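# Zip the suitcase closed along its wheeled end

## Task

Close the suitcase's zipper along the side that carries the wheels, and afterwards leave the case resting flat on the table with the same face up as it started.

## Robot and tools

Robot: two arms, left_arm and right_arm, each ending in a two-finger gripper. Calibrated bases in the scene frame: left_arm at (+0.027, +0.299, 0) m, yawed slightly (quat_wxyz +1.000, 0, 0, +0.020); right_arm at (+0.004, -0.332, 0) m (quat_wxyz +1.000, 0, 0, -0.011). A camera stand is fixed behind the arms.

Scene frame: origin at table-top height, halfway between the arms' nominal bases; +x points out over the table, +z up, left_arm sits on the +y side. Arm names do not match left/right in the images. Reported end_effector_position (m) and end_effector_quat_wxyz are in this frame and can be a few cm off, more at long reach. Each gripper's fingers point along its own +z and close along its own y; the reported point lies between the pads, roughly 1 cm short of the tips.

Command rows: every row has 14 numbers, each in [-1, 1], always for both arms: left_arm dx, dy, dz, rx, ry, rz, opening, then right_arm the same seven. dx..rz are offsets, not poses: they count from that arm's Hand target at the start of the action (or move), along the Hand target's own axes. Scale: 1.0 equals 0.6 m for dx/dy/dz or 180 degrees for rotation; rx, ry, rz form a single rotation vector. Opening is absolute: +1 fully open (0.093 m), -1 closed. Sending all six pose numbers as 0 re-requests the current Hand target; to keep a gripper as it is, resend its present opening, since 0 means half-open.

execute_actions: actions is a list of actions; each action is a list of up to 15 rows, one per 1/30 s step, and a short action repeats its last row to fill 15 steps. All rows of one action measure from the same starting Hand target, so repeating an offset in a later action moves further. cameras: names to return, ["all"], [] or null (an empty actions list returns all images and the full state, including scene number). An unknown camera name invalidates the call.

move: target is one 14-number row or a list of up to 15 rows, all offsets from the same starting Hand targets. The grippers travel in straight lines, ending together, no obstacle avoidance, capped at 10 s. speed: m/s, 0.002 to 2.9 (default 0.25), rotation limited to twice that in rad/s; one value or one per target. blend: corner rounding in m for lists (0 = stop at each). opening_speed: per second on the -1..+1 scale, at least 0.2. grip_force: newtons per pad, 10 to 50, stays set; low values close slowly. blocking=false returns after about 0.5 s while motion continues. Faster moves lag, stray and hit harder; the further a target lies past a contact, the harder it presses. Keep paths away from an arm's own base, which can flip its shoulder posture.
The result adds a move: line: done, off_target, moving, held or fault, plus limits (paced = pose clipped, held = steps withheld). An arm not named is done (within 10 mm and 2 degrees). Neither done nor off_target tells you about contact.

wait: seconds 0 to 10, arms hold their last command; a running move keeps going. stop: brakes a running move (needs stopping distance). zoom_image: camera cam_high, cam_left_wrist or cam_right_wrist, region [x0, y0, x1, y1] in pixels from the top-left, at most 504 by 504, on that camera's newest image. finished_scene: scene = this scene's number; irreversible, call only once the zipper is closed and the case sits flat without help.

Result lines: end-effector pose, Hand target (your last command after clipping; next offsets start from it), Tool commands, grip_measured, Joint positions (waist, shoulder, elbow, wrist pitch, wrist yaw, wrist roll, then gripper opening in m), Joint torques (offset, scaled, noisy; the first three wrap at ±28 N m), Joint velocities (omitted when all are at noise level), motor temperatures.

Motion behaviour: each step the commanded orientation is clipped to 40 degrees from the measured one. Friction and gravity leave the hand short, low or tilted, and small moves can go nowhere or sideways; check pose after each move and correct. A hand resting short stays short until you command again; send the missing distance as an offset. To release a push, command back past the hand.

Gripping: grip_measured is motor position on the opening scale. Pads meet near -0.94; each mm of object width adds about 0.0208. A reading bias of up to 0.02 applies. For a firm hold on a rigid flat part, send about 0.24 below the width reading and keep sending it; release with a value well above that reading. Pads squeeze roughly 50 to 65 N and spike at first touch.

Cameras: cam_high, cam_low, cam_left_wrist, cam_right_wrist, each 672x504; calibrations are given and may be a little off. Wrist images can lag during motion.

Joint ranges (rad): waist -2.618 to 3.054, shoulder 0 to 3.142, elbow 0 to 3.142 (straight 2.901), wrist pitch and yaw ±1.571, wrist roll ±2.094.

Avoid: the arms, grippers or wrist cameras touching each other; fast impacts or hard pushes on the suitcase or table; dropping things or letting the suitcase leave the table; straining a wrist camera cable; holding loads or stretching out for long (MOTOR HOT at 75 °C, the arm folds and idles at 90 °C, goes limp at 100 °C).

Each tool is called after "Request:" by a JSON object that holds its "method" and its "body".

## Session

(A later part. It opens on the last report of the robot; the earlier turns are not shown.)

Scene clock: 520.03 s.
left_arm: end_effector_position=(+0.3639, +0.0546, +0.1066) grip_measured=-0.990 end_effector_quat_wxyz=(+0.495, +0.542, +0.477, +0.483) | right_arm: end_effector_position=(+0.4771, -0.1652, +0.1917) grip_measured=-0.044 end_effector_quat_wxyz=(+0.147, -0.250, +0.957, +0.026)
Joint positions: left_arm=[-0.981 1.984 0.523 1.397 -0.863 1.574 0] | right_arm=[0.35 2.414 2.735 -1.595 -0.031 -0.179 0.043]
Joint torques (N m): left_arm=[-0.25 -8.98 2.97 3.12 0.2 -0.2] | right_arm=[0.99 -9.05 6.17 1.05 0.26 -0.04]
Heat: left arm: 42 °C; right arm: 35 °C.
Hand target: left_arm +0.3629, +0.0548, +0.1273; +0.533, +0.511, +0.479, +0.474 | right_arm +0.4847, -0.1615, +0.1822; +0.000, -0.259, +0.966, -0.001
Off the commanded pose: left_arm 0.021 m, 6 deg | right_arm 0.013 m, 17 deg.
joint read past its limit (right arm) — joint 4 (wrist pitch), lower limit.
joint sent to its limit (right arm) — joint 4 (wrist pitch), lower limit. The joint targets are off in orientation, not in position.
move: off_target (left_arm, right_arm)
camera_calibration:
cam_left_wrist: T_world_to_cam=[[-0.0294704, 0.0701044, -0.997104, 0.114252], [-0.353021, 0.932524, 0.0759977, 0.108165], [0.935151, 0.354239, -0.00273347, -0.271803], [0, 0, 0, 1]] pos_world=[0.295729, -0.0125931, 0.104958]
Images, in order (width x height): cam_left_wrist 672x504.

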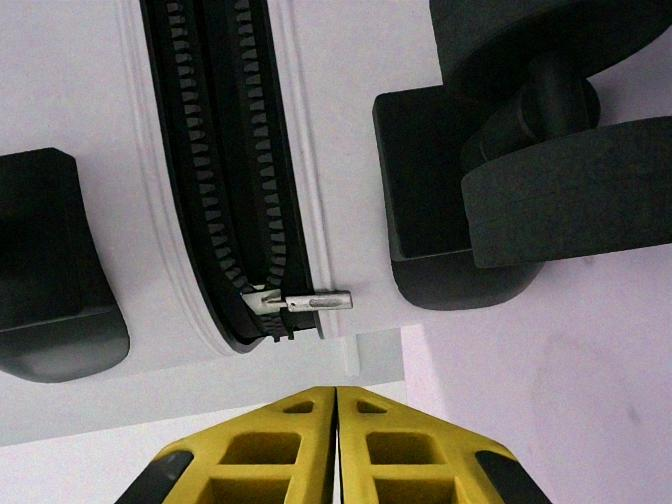

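Request:
{"method": "move", "body": {"target": [[0.025,-0.004,0.055,0,0,0,-1,0,0,0,0,0,0,-0.25],[0.022,-0.004,0.07,0,0,0,-1,0,0,0,0,0,0,-0.25]], "speed": 0.08, "cameras": ["cam_left_wrist"]}}

Scene clock: 530.50 s.
left_arm: end_effector_position=(+0.4012, +0.0678, +0.1210) grip_measured=-0.990 end_effector_quat_wxyz=(+0.515, +0.525, +0.479, +0.480) | right_arm: end_effector_position=(+0.4771, -0.1652, +0.1917) grip_measured=-0.044 end_effector_quat_wxyz=(+0.147, -0.250, +0.957, +0.026)
Joint positions: left_arm=[-0.853 1.984 0.579 1.393 -0.732 1.573 0] | right_arm=[0.35 2.414 2.735 -1.595 -0.031 -0.179 0.043]
Joint torques (N m): left_arm=[0.08 -5.05 6 2.79 0.21 -0.21] | right_arm=[0.88 -9.09 6.17 1.05 0.26 -0.02]
Heat: left arm: 42 °C; right arm: 35 °C.
Hand target: left_arm +0.4060, +0.0641, +0.1253; +0.533, +0.511, +0.479, +0.474 | right_arm +0.4847, -0.1615, +0.1822; +0.000, -0.259, +0.966, -0.001
Off the commanded pose: left_arm 0.007 m, 3 deg | right_arm 0.013 m, 17 deg.
joint read past its limit (right arm) — joint 4 (wrist pitch), lower limit.
joint sent to its limit (right arm) — joint 4 (wrist pitch), lower limit. The joint targets are off in orientation, not in position.
move: off_target (left_arm, right_arm)
camera_calibration:
cam_left_wrist: T_world_to_cam=[[-0.000388401, 0.0266422, -0.999645, 0.120352], [-0.351316, 0.935921, 0.0250803, 0.113185], [0.936257, 0.351201, 0.0089963, -0.312927], [0, 0, 0, 1]] pos_world=[0.33279, 0.00076163, 0.120286]
Images, in order (width x height): cam_left_wrist 672x504.

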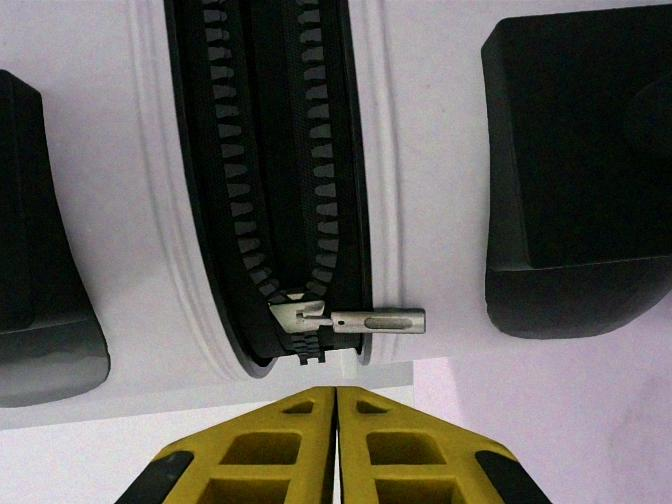

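Request:
{"method": "move", "body": {"target": [[0.012,-0.026,0.012,0,0,0,-1,0,0,0,0,0,0,-0.25],[0.012,-0.026,0.018,0,0,0,-1,0,0,0,0,0,0,-0.25]], "speed": 0.06, "cameras": ["cam_left_wrist"]}}

Scene clock: 535.53 s.
left_arm: end_effector_position=(+0.4121, +0.0732, +0.0981) grip_measured=-0.990 end_effector_quat_wxyz=(+0.502, +0.538, +0.480, +0.478) | right_arm: end_effector_position=(+0.4771, -0.1652, +0.1917) grip_measured=-0.044 end_effector_quat_wxyz=(+0.147, -0.250, +0.957, +0.026)
Joint positions: left_arm=[-0.814 2.064 0.594 1.419 -0.692 1.57 0] | right_arm=[0.35 2.414 2.735 -1.595 -0.031 -0.179 0.043]
Joint torques (N m): left_arm=[0.29 -5.53 5.63 3.21 0.21 -0.18] | right_arm=[0.92 -9.07 6.19 1.05 0.26 -0.04]
Heat: left arm: 41 °C; right arm: 35 °C.
Hand target: left_arm +0.4176, +0.0697, +0.1098; +0.533, +0.511, +0.479, +0.474 | right_arm +0.4847, -0.1615, +0.1822; +0.000, -0.259, +0.966, -0.001
Off the commanded pose: left_arm 0.013 m, 5 deg | right_arm 0.013 m, 17 deg.
joint read past its limit (right arm) — joint 4 (wrist pitch), lower limit.
joint sent to its limit (right arm) — joint 4 (wrist pitch), lower limit. The joint targets are off in orientation, not in position.
move: off_target (left_arm, right_arm)
camera_calibration:
cam_left_wrist: T_world_to_cam=[[-0.0280357, 0.0495828, -0.998376, 0.106946], [-0.349243, 0.935342, 0.0562595, 0.10858], [0.936613, 0.350253, -0.00890656, -0.323188], [0, 0, 0, 1]] pos_world=[0.343622, 0.00633554, 0.0977848]
Images, in order (width x height): cam_left_wrist 672x504.

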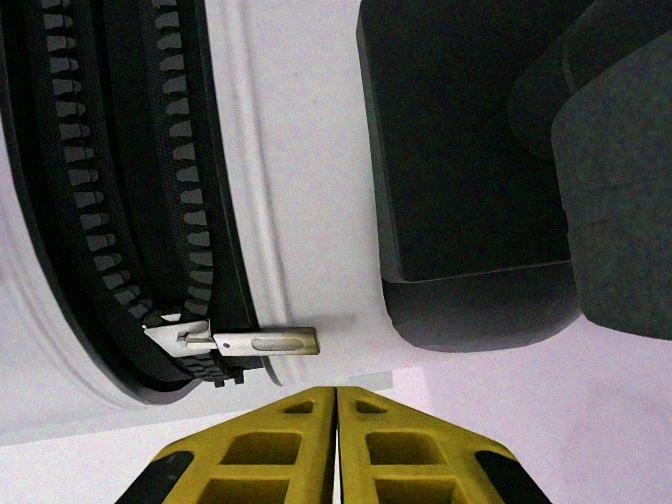

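Request:
{"method": "move", "body": {"target": [[0,0.012,0.01,0,0,0,-1,0,0,0,0,0,0,-0.25],[-0.035,0.012,0.02,0,0,0,-1,0,0,0,0,0,0,-0.25],[-0.06,0.012,0.02,0,0,0,-1,0,0,0,0,0,0,-0.25]], "speed": 0.06, "cameras": ["cam_left_wrist"]}}

Scene clock: 541.53 s.
left_arm: end_effector_position=(+0.4212, +0.0671, +0.1032) grip_measured=-0.990 end_effector_quat_wxyz=(+0.479, +0.514, +0.503, +0.503) | right_arm: end_effector_position=(+0.4774, -0.1651, +0.1918) grip_measured=-0.044 end_effector_quat_wxyz=(+0.147, -0.249, +0.957, +0.027)
Joint positions: left_arm=[-0.844 2.083 0.687 1.345 -0.817 1.57 0] | right_arm=[0.35 2.414 2.735 -1.593 -0.031 -0.176 0.043]
Joint torques (N m): left_arm=[-2.61 -6.42 8.81 2.73 0.78 -0.14] | right_arm=[0.91 -9.07 6.15 1.05 0.23 -0.05]
Heat: left arm: 41 °C; right arm: 35 °C.
Hand target: left_arm +0.4262, +0.0331, +0.1182; +0.533, +0.511, +0.479, +0.474 | right_arm +0.4847, -0.1615, +0.1822; +0.000, -0.259, +0.966, -0.001
Off the commanded pose: left_arm 0.038 m, 8 deg | right_arm 0.013 m, 17 deg.
joint read past its limit (right arm) — joint 4 (wrist pitch), lower limit.
joint sent to its limit (right arm) — joint 4 (wrist pitch), lower limit. The joint targets are off in orientation, not in position.
move: off_target (left_arm, right_arm)
camera_calibration:
cam_left_wrist: T_world_to_cam=[[-0.0286139, 0.0512418, -0.998276, 0.112789], [-0.436508, 0.89779, 0.0585956, 0.156261], [0.899245, 0.437433, -0.00332181, -0.320285], [0, 0, 0, 1]] pos_world=[0.359451, -0.00596585, 0.102374]
Images, in order (width x height): cam_left_wrist 672x504.

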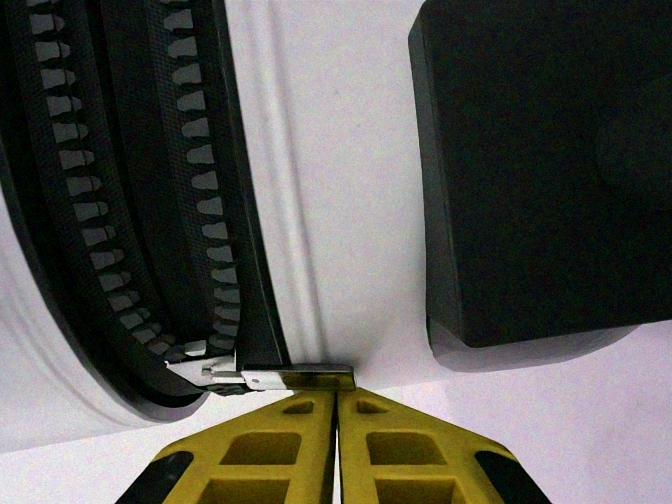

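Request:
{"method": "move", "body": {"target": [[-0.005,0.0,-0.03,0,0,0,-1,0,0,0,0,0,0,-0.25]], "speed": 0.05, "cameras": ["cam_left_wrist"]}}

Scene clock: 545.40 s.
left_arm: end_effector_position=(+0.4072, +0.0393, +0.1054) grip_measured=-0.990 end_effector_quat_wxyz=(+0.503, +0.531, +0.481, +0.482) | right_arm: end_effector_position=(+0.4774, -0.1651, +0.1918) grip_measured=-0.044 end_effector_quat_wxyz=(+0.147, -0.249, +0.957, +0.027)
Joint positions: left_arm=[-0.903 2.083 0.691 1.351 -0.792 1.57 0] | right_arm=[0.35 2.414 2.735 -1.593 -0.031 -0.176 0.043]
Joint torques (N m): left_arm=[-0.92 -7.23 5.49 2.99 0.19 -0.17] | right_arm=[0.83 -9.01 6.13 1.02 0.24 -0.05]
Heat: left arm: 41 °C; right arm: 35 °C.
Hand target: left_arm +0.4080, +0.0317, +0.1180; +0.533, +0.511, +0.479, +0.474 | right_arm +0.4847, -0.1615, +0.1822; +0.000, -0.259, +0.966, -0.001
Off the commanded pose: left_arm 0.015 m, 4 deg | right_arm 0.013 m, 17 deg.
joint read past its limit (right arm) — joint 4 (wrist pitch), lower limit.
joint sent to its limit (right arm) — joint 4 (wrist pitch), lower limit. The joint targets are off in orientation, not in position.
move: off_target (left_arm, right_arm)
camera_calibration:
cam_left_wrist: T_world_to_cam=[[-0.0184529, 0.0448796, -0.998822, 0.112195], [-0.359597, 0.931846, 0.0485136, 0.143445], [0.932925, 0.360068, -0.00105672, -0.306425], [0, 0, 0, 1]] pos_world=[0.339524, -0.0283705, 0.10478]
Images, in order (width x height): cam_left_wrist 672x504.

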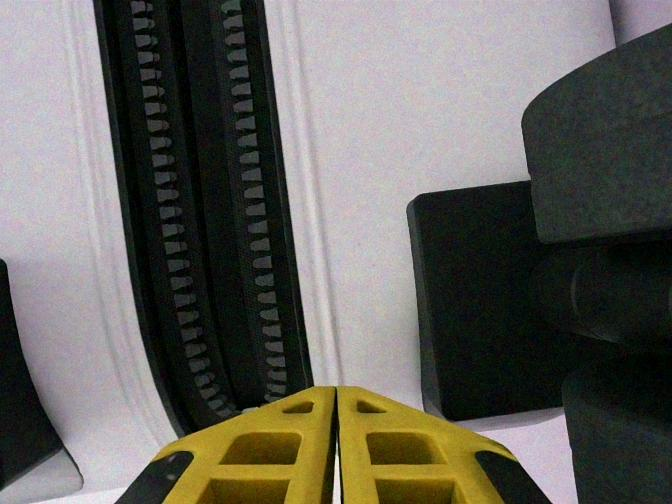

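Request:
{"method": "move", "body": {"target": [[-0.025,0.004,0.012,0,0,0,-1,0,0,0,0,0,0,-0.25]], "speed": 0.05, "cameras": ["cam_left_wrist"]}}

Request:
{"method": "zoom_image", "body": {"camera": "cam_left_wrist", "region": [180, 330, 480, 504]}}

Scene clock: 550.53 s.
left_arm: end_effector_position=(+0.4125, +0.0223, +0.1205) grip_measured=-0.990 end_effector_quat_wxyz=(+0.525, +0.517, +0.478, +0.477) | right_arm: end_effector_position=(+0.4774, -0.1651, +0.1918) grip_measured=-0.044 end_effector_quat_wxyz=(+0.147, -0.249, +0.957, +0.027)
Joint positions: left_arm=[-0.918 2.089 0.754 1.345 -0.792 1.57 0] | right_arm=[0.35 2.414 2.735 -1.593 -0.031 -0.176 0.043]
Joint torques (N m): left_arm=[-1.09 -6.37 6.48 2.47 0.03 -0.1] | right_arm=[0.92 -9.03 6.22 1.04 0.24 -0.05]
Heat: left arm: 41 °C; right arm: 35 °C.
Hand target: left_arm +0.4138, +0.0163, +0.1207; +0.533, +0.511, +0.479, +0.474 | right_arm +0.4847, -0.1615, +0.1822; +0.000, -0.259, +0.966, -0.001
Off the commanded pose: left_arm 0.006 m, 1 deg | right_arm 0.013 m, 17 deg.
joint read past its limit (right arm) — joint 4 (wrist pitch), lower limit.
joint sent to its limit (right arm) — joint 4 (wrist pitch), lower limit. The joint targets are off in orientation, not in position.
move: off_target (right_arm)
camera_calibration:
cam_left_wrist: T_world_to_cam=[[0.0144265, 0.00641375, -0.999875, 0.115506], [-0.34618, 0.938167, 0.00102312, 0.16045], [0.938057, 0.346122, 0.0157548, -0.309029], [0, 0, 0, 1]] pos_world=[0.343765, -0.0443079, 0.120196]
Images, in order (width x height): cam_left_wrist 672x504.

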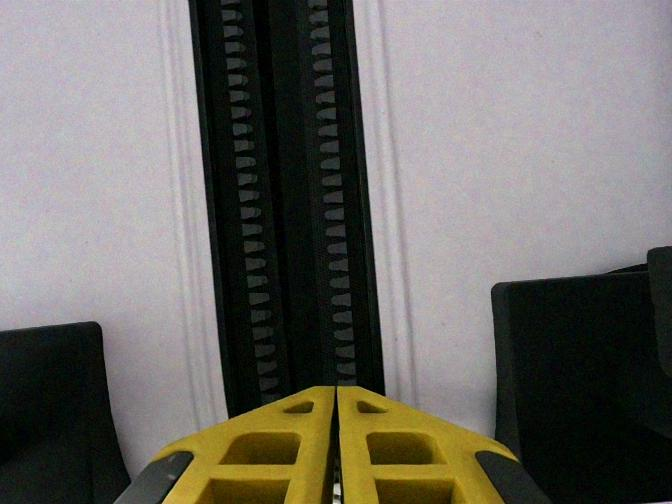

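Scaled by 1.680 from the camera's 672x504 image, which has a finer 960x720 frame.

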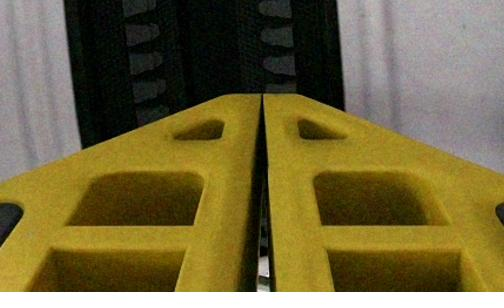

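Request:
{"method": "move", "body": {"target": [0.01,0,-0.0,0,0,0,-0.65,0,0,0,0,0,0,-0.25], "opening_speed": 0.4, "speed": 0.05, "cameras": ["cam_left_wrist"]}}

Request:
{"method": "zoom_image", "body": {"camera": "cam_left_wrist", "region": [180, 330, 480, 504]}}

Scene clock: 555.93 s.
left_arm: end_effector_position=(+0.4125, +0.0223, +0.1205) grip_measured=-0.651 end_effector_quat_wxyz=(+0.525, +0.517, +0.478, +0.477) | right_arm: end_effector_position=(+0.4774, -0.1651, +0.1918) grip_measured=-0.044 end_effector_quat_wxyz=(+0.147, -0.249, +0.957, +0.027)
Joint positions: left_arm=[-0.918 2.089 0.754 1.345 -0.792 1.57 0.014] | right_arm=[0.35 2.414 2.735 -1.593 -0.031 -0.176 0.043]
Joint torques (N m): left_arm=[0.06 -7.1 4.9 2.56 0.16 -0.15] | right_arm=[0.9 -8.99 6.2 1.04 0.24 -0.04]
Heat: left arm: 40 °C; right arm: 35 °C.
Hand target: left_arm +0.4143, +0.0222, +0.1206; +0.533, +0.511, +0.479, +0.474 | right_arm +0.4847, -0.1615, +0.1822; +0.000, -0.259, +0.966, -0.001
Off the commanded pose: left_arm 0.002 m, 1 deg | right_arm 0.013 m, 17 deg.
joint read past its limit (right arm) — joint 4 (wrist pitch), lower limit.
joint sent to its limit (right arm) — joint 4 (wrist pitch), lower limit. The joint targets are off in orientation, not in position.
move: off_target (right_arm)
camera_calibration:
cam_left_wrist: T_world_to_cam=[[0.0144265, 0.00641375, -0.999875, 0.115506], [-0.34618, 0.938167, 0.00102312, 0.16045], [0.938057, 0.346122, 0.0157548, -0.309029], [0, 0, 0, 1]] pos_world=[0.343765, -0.0443079, 0.120196]
Images, in order (width x height): cam_left_wrist 672x504.

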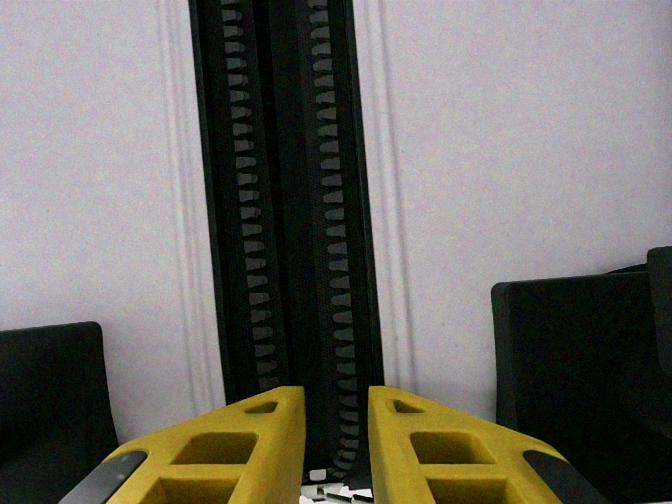

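Scaled by 1.680 from the camera's 672x504 image, which has a finer 960x720 frame.

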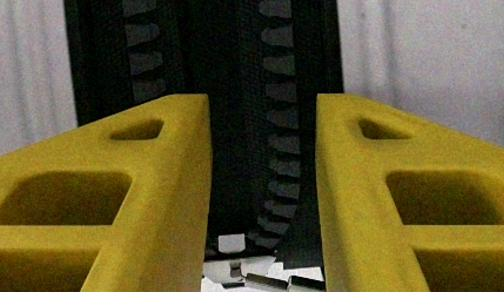

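Request:
{"method": "move", "body": {"target": [[0,0,-0.07,0,0,0,-1,0,0,0,0,0,0,-0.25],[0.09,0.0,-0.05,0,0,0,-1,0,0,0,0,0,0,-0.25]], "speed": 0.12, "blend": [0.01,0], "cameras": ["cam_left_wrist"]}}

Scene clock: 566.60 s.
left_arm: end_effector_position=(+0.3903, +0.0786, +0.0960) grip_measured=-0.990 end_effector_quat_wxyz=(+0.494, +0.543, +0.481, +0.480) | right_arm: end_effector_position=(+0.4774, -0.1651, +0.1918) grip_measured=-0.044 end_effector_quat_wxyz=(+0.147, -0.248, +0.957, +0.027)
Joint positions: left_arm=[-0.856 2.025 0.517 1.438 -0.738 1.57 0] | right_arm=[0.35 2.414 2.735 -1.593 -0.031 -0.175 0.043]
Joint torques (N m): left_arm=[-0.1 -8.95 2.76 3.26 0.2 -0.2] | right_arm=[0.88 -9.02 6.15 1.05 0.24 -0.06]
Heat: left arm: 40 °C; right arm: 35 °C.
Hand target: left_arm +0.3893, +0.0786, +0.1185; +0.533, +0.511, +0.479, +0.474 | right_arm +0.4847, -0.1615, +0.1822; +0.000, -0.259, +0.966, -0.001
Off the commanded pose: left_arm 0.023 m, 6 deg | right_arm 0.013 m, 17 deg.
joint read past its limit (right arm) — joint 4 (wrist pitch), lower limit.
joint sent to its limit (right arm) — joint 4 (wrist pitch), lower limit. The joint targets are off in orientation, not in position.
move: off_target (left_arm, right_arm)
camera_calibration:
cam_left_wrist: T_world_to_cam=[[-0.0401355, 0.0652347, -0.997062, 0.10738], [-0.352667, 0.932721, 0.0752212, 0.0957828], [0.934888, 0.35465, -0.0144291, -0.303836], [0, 0, 0, 1]] pos_world=[0.322142, 0.011412, 0.0954757]
Images, in order (width x height): cam_left_wrist 672x504.

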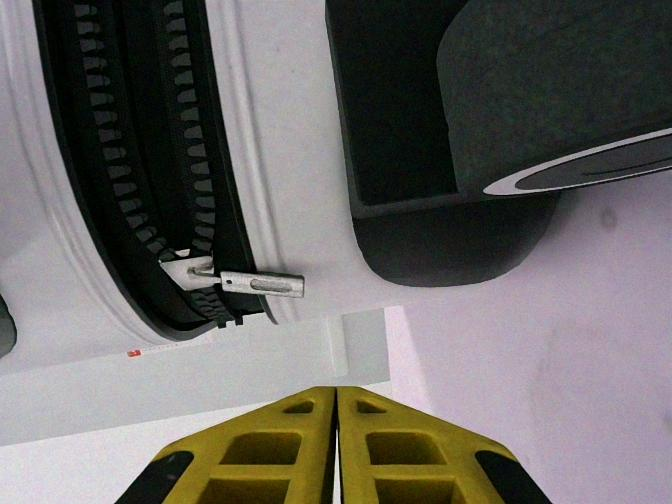

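Request:
{"method": "move", "body": {"target": [[0,0.018,0.0,0,0,0,-1,0,0,0,0,0,0,-0.25],[-0.004,0.018,0.045,0,0,0,-1,0,0,0,0,0,0,-0.25]], "speed": 0.06, "cameras": ["cam_left_wrist"]}}

Scene clock: 574.17 s.
left_arm: end_effector_position=(+0.4111, +0.0778, +0.1272) grip_measured=-0.990 end_effector_quat_wxyz=(+0.521, +0.518, +0.480, +0.479) | right_arm: end_effector_position=(+0.4774, -0.1651, +0.1918) grip_measured=-0.044 end_effector_quat_wxyz=(+0.147, -0.248, +0.957, +0.027)
Joint positions: left_arm=[-0.806 1.97 0.579 1.395 -0.685 1.57 0] | right_arm=[0.35 2.414 2.735 -1.593 -0.031 -0.175 0.043]
Joint torques (N m): left_arm=[0.03 -5.82 6.11 2.56 0.24 -0.18] | right_arm=[0.9 -9.03 6.16 1.05 0.23 -0.07]
Heat: left arm: 41 °C; right arm: 35 °C.
Hand target: left_arm +0.4159, +0.0741, +0.1301; +0.533, +0.511, +0.479, +0.474 | right_arm +0.4847, -0.1615, +0.1822; +0.000, -0.259, +0.966, -0.001
Off the commanded pose: left_arm 0.007 m, 2 deg | right_arm 0.013 m, 17 deg.
joint read past its limit (right arm) — joint 4 (wrist pitch), lower limit.
joint sent to its limit (right arm) — joint 4 (wrist pitch), lower limit. The joint targets are off in orientation, not in position.
move: off_target (right_arm)
camera_calibration:
cam_left_wrist: T_world_to_cam=[[0.0109819, 0.0111931, -0.999877, 0.122893], [-0.351867, 0.936027, 0.00661371, 0.109683], [0.935986, 0.351751, 0.0142178, -0.326429], [0, 0, 0, 1]] pos_world=[0.342777, 0.0107796, 0.126793]
Images, in order (width x height): cam_left_wrist 672x504.

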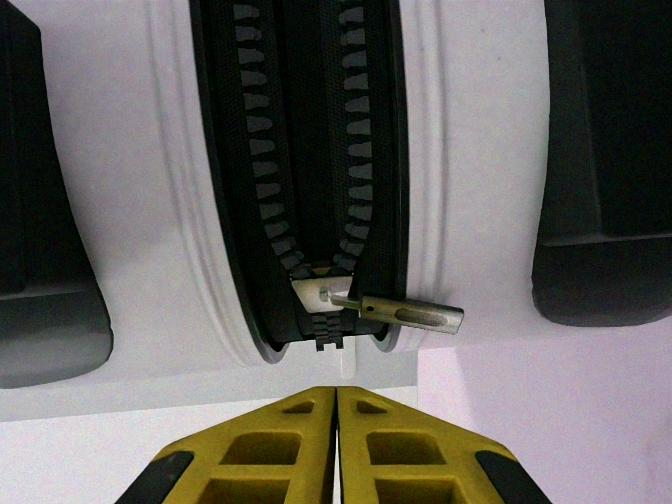

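Request:
{"method": "move", "body": {"target": [[-0.03,0.0,0.0,0,0,0,-1,0,0,0,0,0,0,-0.25],[-0.065,0.0,0.008,0,0,0,-1,0,0,0,0,0,0,-0.25]], "speed": 0.06, "blend": [0.005,0], "cameras": ["cam_left_wrist"]}}

Request:
{"method": "zoom_image", "body": {"camera": "cam_left_wrist", "region": [180, 300, 480, 504]}}

Scene clock: 584.93 s.
left_arm: end_effector_position=(+0.4149, +0.0386, +0.1317) grip_measured=-0.990 end_effector_quat_wxyz=(+0.530, +0.518, +0.475, +0.474) | right_arm: end_effector_position=(+0.4774, -0.1651, +0.1918) grip_measured=-0.044 end_effector_quat_wxyz=(+0.147, -0.248, +0.957, +0.027)
Joint positions: left_arm=[-0.876 2.023 0.702 1.337 -0.736 1.57 0] | right_arm=[0.35 2.414 2.735 -1.593 -0.031 -0.175 0.043]
Joint torques (N m): left_arm=[-0.87 -5.83 6.49 2.41 -0.01 -0.12] | right_arm=[0.95 -9.01 6.16 1.05 0.25 -0.06]
Heat: left arm: 40 °C; right arm: 35 °C.
Hand target: left_arm +0.4171, +0.0349, +0.1311; +0.533, +0.511, +0.479, +0.474 | right_arm +0.4847, -0.1615, +0.1822; +0.000, -0.259, +0.966, -0.001
Off the commanded pose: left_arm 0.004 m, 1 deg | right_arm 0.013 m, 17 deg.
joint read past its limit (right arm) — joint 4 (wrist pitch), lower limit.
joint sent to its limit (right arm) — joint 4 (wrist pitch), lower limit. The joint targets are off in orientation, not in position.
move: off_target (right_arm)
camera_calibration:
cam_left_wrist: T_world_to_cam=[[0.0192092, 0.00174462, -0.999814, 0.124685], [-0.333235, 0.942832, -0.00475718, 0.141243], [0.942648, 0.333264, 0.0186924, -0.318963], [0, 0, 0, 1]] pos_world=[0.345342, -0.0270869, 0.131296]
Images, in order (width x height): cam_left_wrist 672x504.

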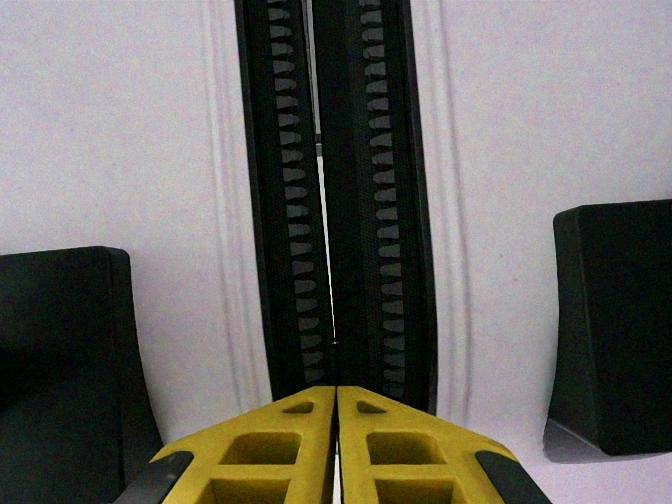

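Scaled by 1.680 from the camera's 672x504 image, which has a finer 960x720 frame.

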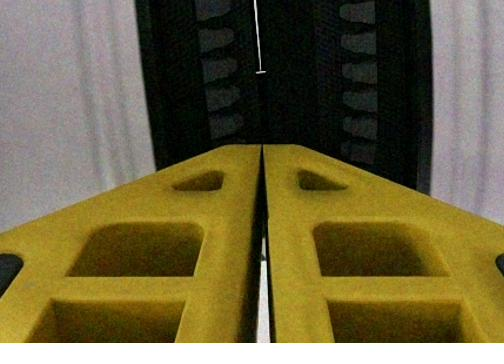

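Request:
{"method": "move", "body": {"target": [[0,0,-0.07,0,0,0,-1,0,0,0,0,0,0,-0.25],[0.07,-0.018,-0.06,0,0,0,-1,0,0,0,0,0,0,-0.25]], "speed": 0.12, "blend": [0.01,0], "cameras": ["cam_left_wrist"]}}

Scene clock: 593.00 s.
left_arm: end_effector_position=(+0.3862, +0.0800, +0.0972) grip_measured=-0.990 end_effector_quat_wxyz=(+0.495, +0.542, +0.481, +0.480) | right_arm: end_effector_position=(+0.4774, -0.1651, +0.1918) grip_measured=-0.044 end_effector_quat_wxyz=(+0.147, -0.248, +0.957, +0.027)
Joint positions: left_arm=[-0.863 2.015 0.501 1.445 -0.747 1.57 0] | right_arm=[0.35 2.414 2.735 -1.593 -0.031 -0.175 0.043]
Joint torques (N m): left_arm=[-0.23 -8.69 2.88 3.25 0.23 -0.2] | right_arm=[0.92 -9.03 6.17 1.03 0.22 -0.06]
Heat: left arm: 40 °C; right arm: 35 °C.
Hand target: left_arm +0.3852, +0.0796, +0.1185; +0.533, +0.511, +0.479, +0.474 | right_arm +0.4847, -0.1615, +0.1822; +0.000, -0.259, +0.966, -0.001
Off the commanded pose: left_arm 0.021 m, 6 deg | right_arm 0.013 m, 17 deg.
joint read past its limit (right arm) — joint 4 (wrist pitch), lower limit.
joint sent to its limit (right arm) — joint 4 (wrist pitch), lower limit. The joint targets are off in orientation, not in position.
move: off_target (left_arm, right_arm)
camera_calibration:
cam_left_wrist: T_world_to_cam=[[-0.0384896, 0.0641461, -0.997198, 0.107734], [-0.353485, 0.932538, 0.0736305, 0.0934924], [0.934648, 0.355329, -0.0132183, -0.30059], [0, 0, 0, 1]] pos_world=[0.318141, 0.0127125, 0.0965754]
Images, in order (width x height): cam_left_wrist 672x504.

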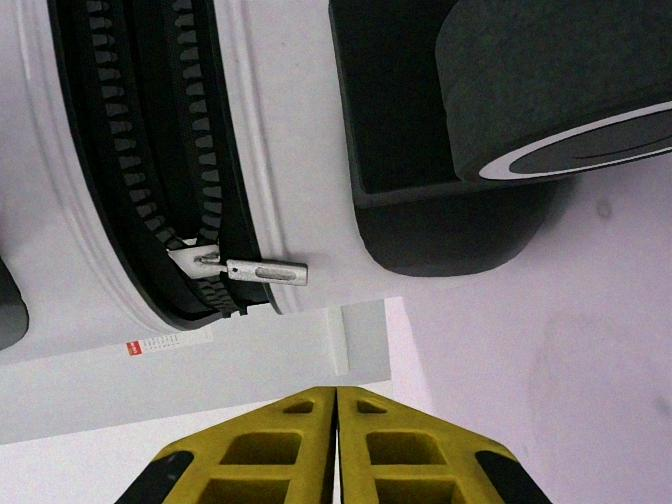

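Request:
{"method": "move", "body": {"target": [[0,-0.008,0.045,0,0,0,-1,0,0,0,0,0,0,-0.25],[-0.005,0,0.06,0,0,0,-1,0,0,0,0,0,0,-0.25],[-0.07,0,0.066,0,0,0,-1,0,0,0,0,0,0,-0.25],[-0.075,0,0.048,0,0,0,-1,0,0,0,0,0,0,-0.25]], "speed": 0.07, "cameras": ["cam_left_wrist"]}}

Request:
{"method": "zoom_image", "body": {"camera": "cam_left_wrist", "region": [180, 300, 480, 504]}}

Scene clock: 604.30 s.
left_arm: end_effector_position=(+0.4091, +0.0344, +0.1189) grip_measured=-0.990 end_effector_quat_wxyz=(+0.526, +0.520, +0.477, +0.476) | right_arm: end_effector_position=(+0.4774, -0.1651, +0.1918) grip_measured=-0.044 end_effector_quat_wxyz=(+0.147, -0.248, +0.957, +0.027)
Joint positions: left_arm=[-0.9 2.069 0.701 1.376 -0.767 1.57 0] | right_arm=[0.35 2.414 2.735 -1.593 -0.031 -0.175 0.043]
Joint torques (N m): left_arm=[-0.77 -6.56 5.46 2.56 0.03 -0.15] | right_arm=[0.91 -9.05 6.16 1.05 0.24 -0.06]
Heat: left arm: 42 °C; right arm: 35 °C.
Hand target: left_arm +0.4099, +0.0323, +0.1203; +0.533, +0.511, +0.479, +0.474 | right_arm +0.4847, -0.1615, +0.1822; +0.000, -0.259, +0.966, -0.001
Off the commanded pose: left_arm 0.003 m, 1 deg | right_arm 0.013 m, 17 deg.
joint read past its limit (right arm) — joint 4 (wrist pitch), lower limit.
joint sent to its limit (right arm) — joint 4 (wrist pitch), lower limit. The joint targets are off in orientation, not in position.
move: off_target (right_arm)
camera_calibration:
cam_left_wrist: T_world_to_cam=[[0.0131121, 0.00826554, -0.99988, 0.114386], [-0.339707, 0.940525, 0.00332006, 0.145003], [0.94044, 0.339623, 0.0151402, -0.310704], [0, 0, 0, 1]] pos_world=[0.339958, -0.0318024, 0.118595]
Images, in order (width x height): cam_left_wrist 672x504.

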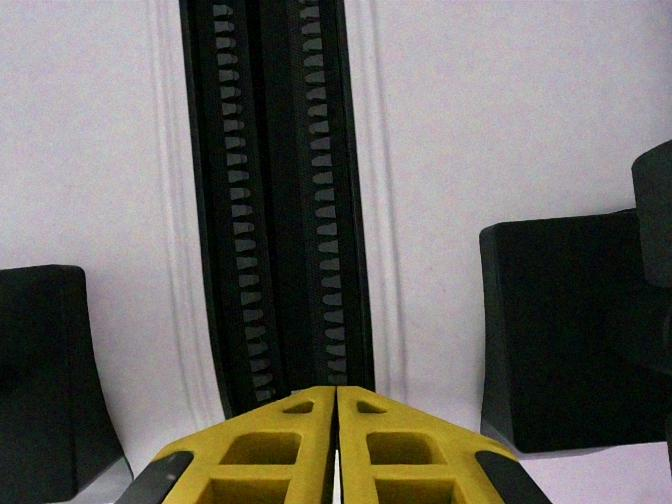

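Scaled by 1.680 from the camera's 672x504 image, which has a finer 960x720 frame.

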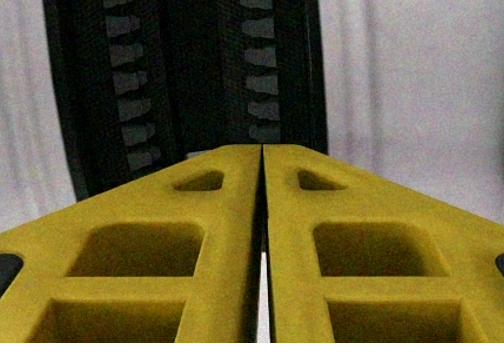

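Request:
{"method": "move", "body": {"target": [0,0,0,0,0,0,-0.7,0,0,0,0,0,0,-0.25], "opening_speed": 0.3, "cameras": ["cam_left_wrist"]}}

Request:
{"method": "zoom_image", "body": {"camera": "cam_left_wrist", "region": [180, 300, 480, 504]}}

Scene clock: 611.37 s.
left_arm: end_effector_position=(+0.4091, +0.0344, +0.1189) grip_measured=-0.701 end_effector_quat_wxyz=(+0.526, +0.520, +0.477, +0.476) | right_arm: end_effector_position=(+0.4774, -0.1651, +0.1918) grip_measured=-0.044 end_effector_quat_wxyz=(+0.147, -0.248, +0.957, +0.027)
Joint positions: left_arm=[-0.9 2.069 0.701 1.376 -0.767 1.57 0.012] | right_arm=[0.35 2.414 2.735 -1.593 -0.031 -0.175 0.043]
Joint torques (N m): left_arm=[-0.79 -6.67 5.46 2.54 0.07 -0.11] | right_arm=[0.92 -9.07 6.16 1.05 0.24 -0.07]
Heat: left arm: 41 °C; right arm: 35 °C.
Hand target: left_arm +0.4099, +0.0323, +0.1203; +0.533, +0.511, +0.479, +0.474 | right_arm +0.4847, -0.1615, +0.1822; +0.000, -0.259, +0.966, -0.001
Off the commanded pose: left_arm 0.003 m, 1 deg | right_arm 0.013 m, 17 deg.
joint read past its limit (right arm) — joint 4 (wrist pitch), lower limit.
joint sent to its limit (right arm) — joint 4 (wrist pitch), lower limit. The joint targets are off in orientation, not in position.
move: off_target (right_arm)
camera_calibration:
cam_left_wrist: T_world_to_cam=[[0.0131121, 0.00826554, -0.99988, 0.114386], [-0.339707, 0.940525, 0.00332006, 0.145003], [0.94044, 0.339623, 0.0151402, -0.310704], [0, 0, 0, 1]] pos_world=[0.339958, -0.0318024, 0.118595]
Images, in order (width x height): cam_left_wrist 672x504.

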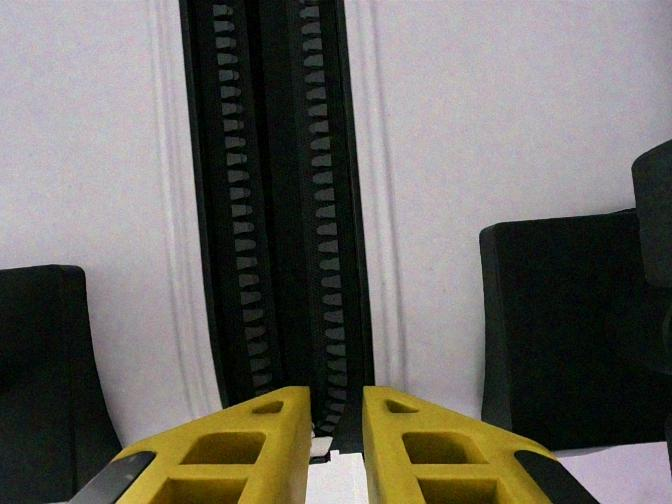

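Scaled by 1.680 from the camera's 672x504 image, which has a finer 960x720 frame.

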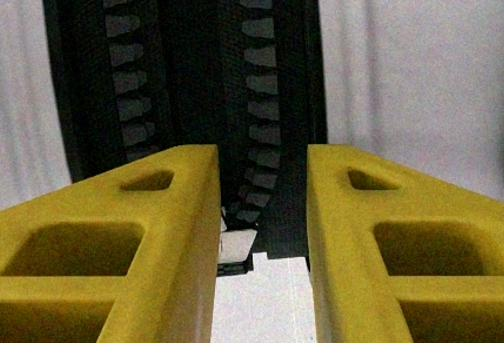

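Request:
{"method": "move", "body": {"target": [0.01,0.0,-0.06,0,0,0,-0.5,0,0,0,0,0,0,-0.25], "speed": 0.1, "cameras": ["cam_left_wrist"]}}

Request:
{"method": "zoom_image", "body": {"camera": "cam_left_wrist", "region": [180, 300, 480, 504]}}

Scene clock: 616.80 s.
left_arm: end_effector_position=(+0.3773, +0.0382, +0.1027) grip_measured=-0.501 end_effector_quat_wxyz=(+0.510, +0.539, +0.473, +0.475) | right_arm: end_effector_position=(+0.4774, -0.1651, +0.1918) grip_measured=-0.044 end_effector_quat_wxyz=(+0.147, -0.248, +0.957, +0.027)
Joint positions: left_arm=[-0.968 2.055 0.598 1.415 -0.826 1.569 0.021] | right_arm=[0.35 2.414 2.735 -1.593 -0.031 -0.175 0.043]
Joint torques (N m): left_arm=[-0.8 -9.21 2.92 2.96 -0.02 -0.13] | right_arm=[0.9 -9.03 6.16 1.03 0.23 -0.06]
Heat: left arm: 41 °C; right arm: 35 °C.
Hand target: left_arm +0.3746, +0.0414, +0.1195; +0.533, +0.511, +0.479, +0.474 | right_arm +0.4847, -0.1615, +0.1822; +0.000, -0.259, +0.966, -0.001
Off the commanded pose: left_arm 0.017 m, 4 deg | right_arm 0.013 m, 17 deg.
joint read past its limit (right arm) — joint 4 (wrist pitch), lower limit.
joint sent to its limit (right arm) — joint 4 (wrist pitch), lower limit. The joint targets are off in orientation, not in position.
move: off_target (left_arm, right_arm)
camera_calibration:
cam_left_wrist: T_world_to_cam=[[-0.0169407, 0.0471684, -0.998743, 0.10825], [-0.330689, 0.942408, 0.050117, 0.122373], [0.943588, 0.331123, -0.000366946, -0.281141], [0, 0, 0, 1]] pos_world=[0.307582, -0.0273387, 0.101878]
Images, in order (width x height): cam_left_wrist 672x504.

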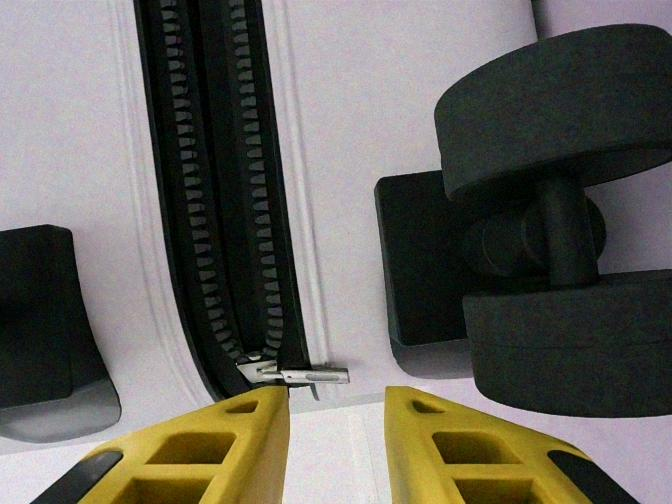

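Scaled by 1.680 from the camera's 672x504 image, which has a finer 960x720 frame.

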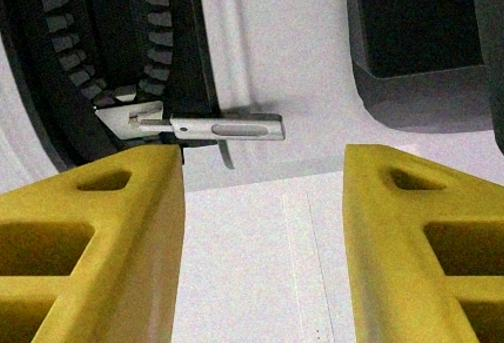

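Request:
{"method": "move", "body": {"target": [[0.06,-0.01,-0.03,0,-0.07,0,-1,0,0,0,0,0,0,-0.25],[0.06,-0.022,0.02,0,-0.14,0,-1,0,0,0,0,0,0,-0.25]], "speed": 0.12, "cameras": ["cam_left_wrist"]}}

Scene clock: 640.53 s.
left_arm: end_effector_position=(+0.3848, +0.0796, +0.0888) grip_measured=-0.990 end_effector_quat_wxyz=(+0.584, +0.637, +0.375, +0.336) | right_arm: end_effector_position=(+0.4774, -0.1651, +0.1918) grip_measured=-0.044 end_effector_quat_wxyz=(+0.147, -0.248, +0.957, +0.027)
Joint positions: left_arm=[-0.613 1.966 0.381 1.493 -0.058 1.555 0] | right_arm=[0.35 2.414 2.735 -1.593 -0.031 -0.175 0.043]
Joint torques (N m): left_arm=[0.03 -4.42 5.07 3.45 0.24 -0.08] | right_arm=[0.9 -9.07 6.22 1.06 0.25 -0.07]
Heat: left arm: 42 °C; right arm: 36 °C.
Hand target: left_arm +0.3899, +0.0757, +0.1056; +0.625, +0.602, +0.352, +0.351 | right_arm +0.4847, -0.1615, +0.1822; +0.000, -0.259, +0.966, -0.001
Off the commanded pose: left_arm 0.018 m, 7 deg | right_arm 0.013 m, 17 deg.
joint read past its limit (right arm) — joint 4 (wrist pitch), lower limit.
joint sent to its limit (left arm) — joint 4 (wrist pitch), upper limit. The joint targets are off in orientation, not in position.
joint sent to its limit (right arm) — joint 4 (wrist pitch), lower limit. The joint targets are off in orientation, not in position.
move: off_target (left_arm, right_arm)
camera_calibration:
cam_left_wrist: T_world_to_cam=[[-0.0718584, 0.0469876, -0.996307, 0.113502], [0.0771157, 0.996161, 0.0414188, -0.0739082], [0.994429, -0.0738546, -0.0752061, -0.282552], [0, 0, 0, 1]] pos_world=[0.294833, 0.0474236, 0.094894]
Images, in order (width x height): cam_left_wrist 672x504.

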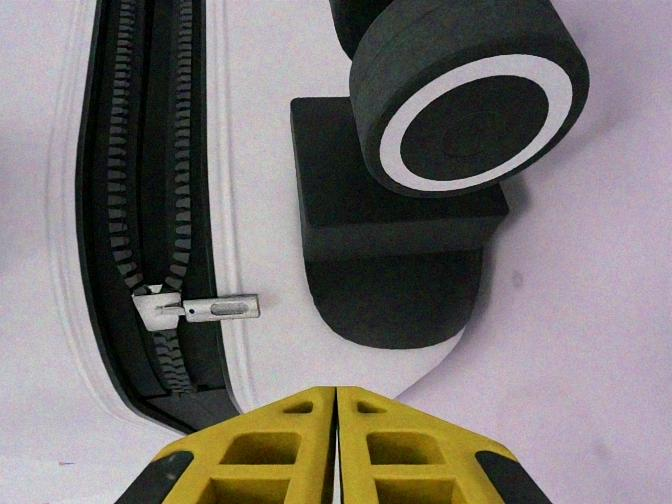

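Request:
{"method": "move", "body": {"target": [[0.0,0.018,0.005,0,0,0,-1,0,0,0,0,0,0,-0.25],[0.0,0.018,0.018,0,0,0,-1,0,0,0,0,0,0,-0.25]], "speed": 0.08, "cameras": ["cam_left_wrist"]}}

Scene clock: 648.20 s.
left_arm: end_effector_position=(+0.3942, +0.0727, +0.1004) grip_measured=-0.990 end_effector_quat_wxyz=(+0.598, +0.625, +0.368, +0.342) | right_arm: end_effector_position=(+0.4774, -0.1651, +0.1918) grip_measured=-0.044 end_effector_quat_wxyz=(+0.147, -0.248, +0.957, +0.027)
Joint positions: left_arm=[-0.613 1.972 0.425 1.495 -0.053 1.555 0] | right_arm=[0.35 2.414 2.735 -1.593 -0.031 -0.175 0.043]
Joint torques (N m): left_arm=[0.31 -4.79 5.3 3.41 0.26 -0.08] | right_arm=[0.91 -9.06 6.17 1.03 0.22 -0.08]
Heat: left arm: 45 °C; right arm: 36 °C.
Hand target: left_arm +0.3990, +0.0706, +0.1166; +0.625, +0.602, +0.352, +0.351 | right_arm +0.4847, -0.1615, +0.1822; +0.000, -0.259, +0.966, -0.001
Off the commanded pose: left_arm 0.017 m, 5 deg | right_arm 0.013 m, 17 deg.
joint read past its limit (right arm) — joint 4 (wrist pitch), lower limit.
joint sent to its limit (left arm) — joint 4 (wrist pitch), upper limit. The joint targets still meet the commanded pose.
joint sent to its limit (right arm) — joint 4 (wrist pitch), lower limit. The joint targets are off in orientation, not in position.
move: off_target (left_arm, right_arm)
camera_calibration:
cam_left_wrist: T_world_to_cam=[[-0.037618, 0.0248406, -0.998983, 0.114466], [0.0802195, 0.99654, 0.0217591, -0.0675604], [0.996067, -0.0793194, -0.0394805, -0.295322], [0, 0, 0, 1]] pos_world=[0.303886, 0.0410585, 0.10416]
Images, in order (width x height): cam_left_wrist 672x504.

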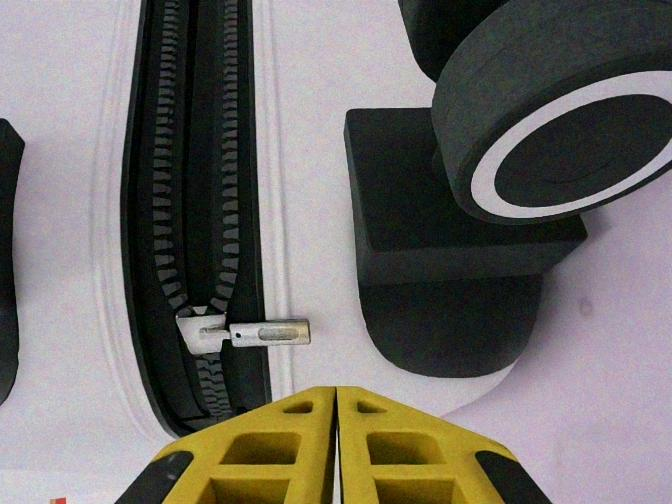

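Request:
{"method": "move", "body": {"target": [[0.0,0.012,0.012,0,0,0,-1,0,0,0,0,0,0,-0.25],[0.0,0.012,0.028,0,0,0,-1,0,0,0,0,0,0,-0.25]], "speed": 0.07, "cameras": ["cam_left_wrist"]}}

Scene clock: 653.57 s.
left_arm: end_effector_position=(+0.4094, +0.0645, +0.1174) grip_measured=-0.990 end_effector_quat_wxyz=(+0.613, +0.610, +0.361, +0.350) | right_arm: end_effector_position=(+0.4774, -0.1651, +0.1918) grip_measured=-0.044 end_effector_quat_wxyz=(+0.147, -0.248, +0.957, +0.027)
Joint positions: left_arm=[-0.609 1.972 0.495 1.473 -0.051 1.555 0] | right_arm=[0.35 2.414 2.735 -1.593 -0.031 -0.175 0.043]
Joint torques (N m): left_arm=[0.21 -5.71 5.65 2.79 0.29 -0.09] | right_arm=[0.92 -9.07 6.16 1.03 0.22 -0.06]
Motor temperatures (°C): left_arm=[21 38 28 46 20 19 20] | right_arm=[19 36 30 27 17 19 24]
Heat: left arm: 46 °C; right arm: 36 °C.
Hand target: left_arm +0.4135, +0.0623, +0.1243; +0.625, +0.602, +0.352, +0.351 | right_arm +0.4847, -0.1615, +0.1822; +0.000, -0.259, +0.966, -0.001
Off the commanded pose: left_arm 0.008 m, 2 deg | right_arm 0.013 m, 17 deg.
joint read past its limit (right arm) — joint 4 (wrist pitch), lower limit.
joint sent to its limit (right arm) — joint 4 (wrist pitch), lower limit. The joint targets are off in orientation, not in position.
move: off_target (right_arm)
camera_calibration:
cam_left_wrist: T_world_to_cam=[[0.00306813, -0.00140351, -0.999994, 0.117283], [0.0783049, 0.996929, -0.00115896, -0.0576406], [0.996925, -0.0783009, 0.0031686, -0.315955], [0, 0, 0, 1]] pos_world=[0.319137, 0.0328886, 0.118217]
Images, in order (width x height): cam_left_wrist 672x504.

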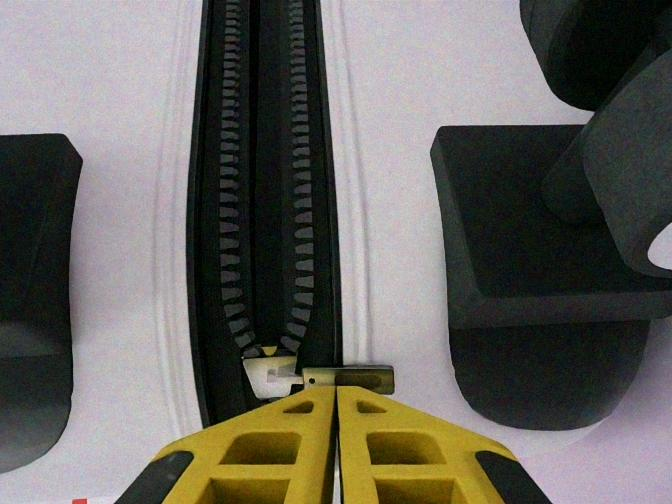

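Request:
{"method": "move", "body": {"target": [[-0.045,-0.004,0.004,0,0,0,-1,0,0,0,0,0,0,-0.25]], "speed": 0.05, "cameras": ["cam_left_wrist"]}}

Request:
{"method": "zoom_image", "body": {"camera": "cam_left_wrist", "region": [180, 300, 480, 504]}}

Scene clock: 658.57 s.
left_arm: end_effector_position=(+0.3981, +0.0412, +0.1178) grip_measured=-0.990 end_effector_quat_wxyz=(+0.618, +0.612, +0.354, +0.345) | right_arm: end_effector_position=(+0.4774, -0.1651, +0.1918) grip_measured=-0.044 end_effector_quat_wxyz=(+0.147, -0.248, +0.957, +0.027)
Joint positions: left_arm=[-0.689 1.983 0.511 1.472 -0.112 1.555 0] | right_arm=[0.35 2.414 2.735 -1.593 -0.031 -0.175 0.043]
Joint torques (N m): left_arm=[-0.84 -5.19 6.01 2.82 0 0] | right_arm=[0.9 -9.09 6.19 1.04 0.24 -0.08]
Heat: left arm: 46 °C; right arm: 36 °C.
Hand target: left_arm +0.4019, +0.0378, +0.1224; +0.625, +0.602, +0.352, +0.351 | right_arm +0.4847, -0.1615, +0.1822; +0.000, -0.259, +0.966, -0.001
Off the commanded pose: left_arm 0.007 m, 2 deg | right_arm 0.013 m, 17 deg.
joint read past its limit (right arm) — joint 4 (wrist pitch), lower limit.
joint sent to its limit (right arm) — joint 4 (wrist pitch), lower limit. The joint targets are off in orientation, not in position.
move: off_target (right_arm)
camera_calibration:
cam_left_wrist: T_world_to_cam=[[0.00644578, -0.00377714, -0.999972, 0.116471], [0.096917, 0.995288, -0.00313472, -0.0405812], [0.995272, -0.0968941, 0.00678147, -0.305583], [0, 0, 0, 1]] pos_world=[0.30732, 0.0112208, 0.118413]
Images, in order (width x height): cam_left_wrist 672x504.

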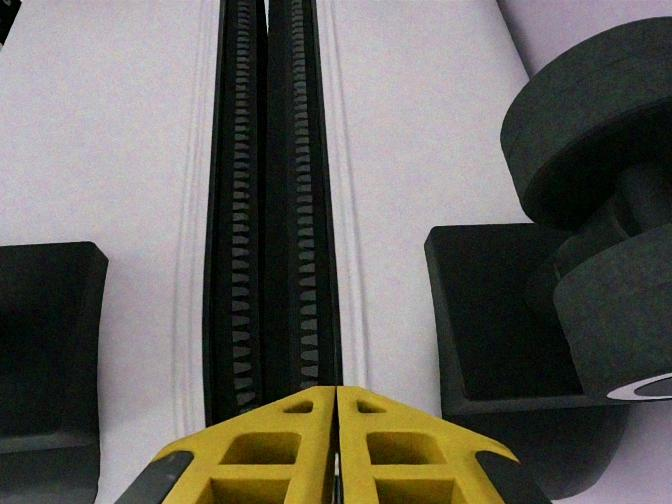

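Scaled by 1.680 from the camera's 672x504 image, which has a finer 960x720 frame.

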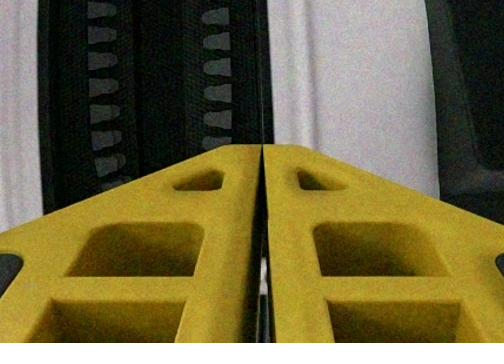

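Request:
{"method": "move", "body": {"target": [0,0,0,0,0,0,-0.75,0,0,0,0,0,0,-0.25], "opening_speed": 0.4, "cameras": ["cam_left_wrist"]}}

Request:
{"method": "zoom_image", "body": {"camera": "cam_left_wrist", "region": [180, 300, 480, 504]}}

Scene clock: 663.17 s.
left_arm: end_effector_position=(+0.3982, +0.0413, +0.1178) grip_measured=-0.751 end_effector_quat_wxyz=(+0.617, +0.612, +0.354, +0.345) | right_arm: end_effector_position=(+0.4774, -0.1651, +0.1918) grip_measured=-0.044 end_effector_quat_wxyz=(+0.147, -0.248, +0.957, +0.027)
Joint positions: left_arm=[-0.689 1.983 0.511 1.472 -0.113 1.555 0.009] | right_arm=[0.35 2.414 2.735 -1.593 -0.031 -0.175 0.043]
Joint torques (N m): left_arm=[-0.88 -5.15 5.91 2.81 -0.02 -0.04] | right_arm=[0.88 -9.1 6.17 1.04 0.24 -0.05]
Heat: left arm: 46 °C; right arm: 36 °C.
Hand target: left_arm +0.4019, +0.0378, +0.1224; +0.625, +0.602, +0.352, +0.351 | right_arm +0.4847, -0.1615, +0.1822; +0.000, -0.259, +0.966, -0.001
Off the commanded pose: left_arm 0.007 m, 2 deg | right_arm 0.013 m, 17 deg.
joint read past its limit (right arm) — joint 4 (wrist pitch), lower limit.
joint sent to its limit (right arm) — joint 4 (wrist pitch), lower limit. The joint targets are off in orientation, not in position.
move: off_target (right_arm)
camera_calibration:
cam_left_wrist: T_world_to_cam=[[0.00644942, -0.00377274, -0.999972, 0.11647], [0.0961239, 0.995364, -0.0031354, -0.0403371], [0.995348, -0.096101, 0.00678217, -0.305616], [0, 0, 0, 1]] pos_world=[0.307321, 0.0112195, 0.118413]
Images, in order (width x height): cam_left_wrist 672x504.

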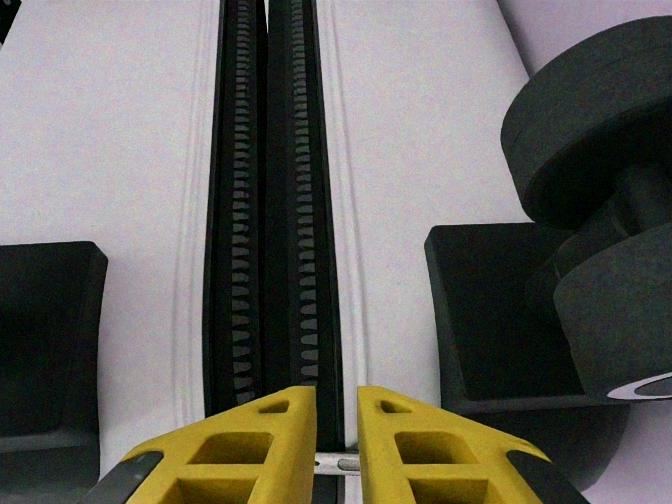

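Scaled by 1.680 from the camera's 672x504 image, which has a finer 960x720 frame.

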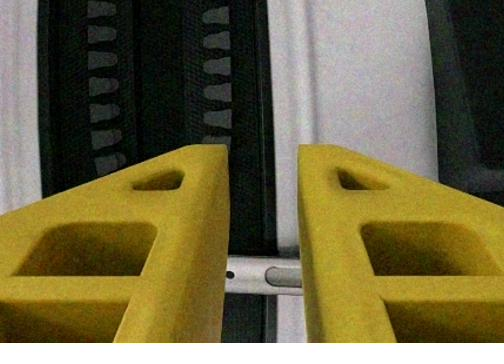

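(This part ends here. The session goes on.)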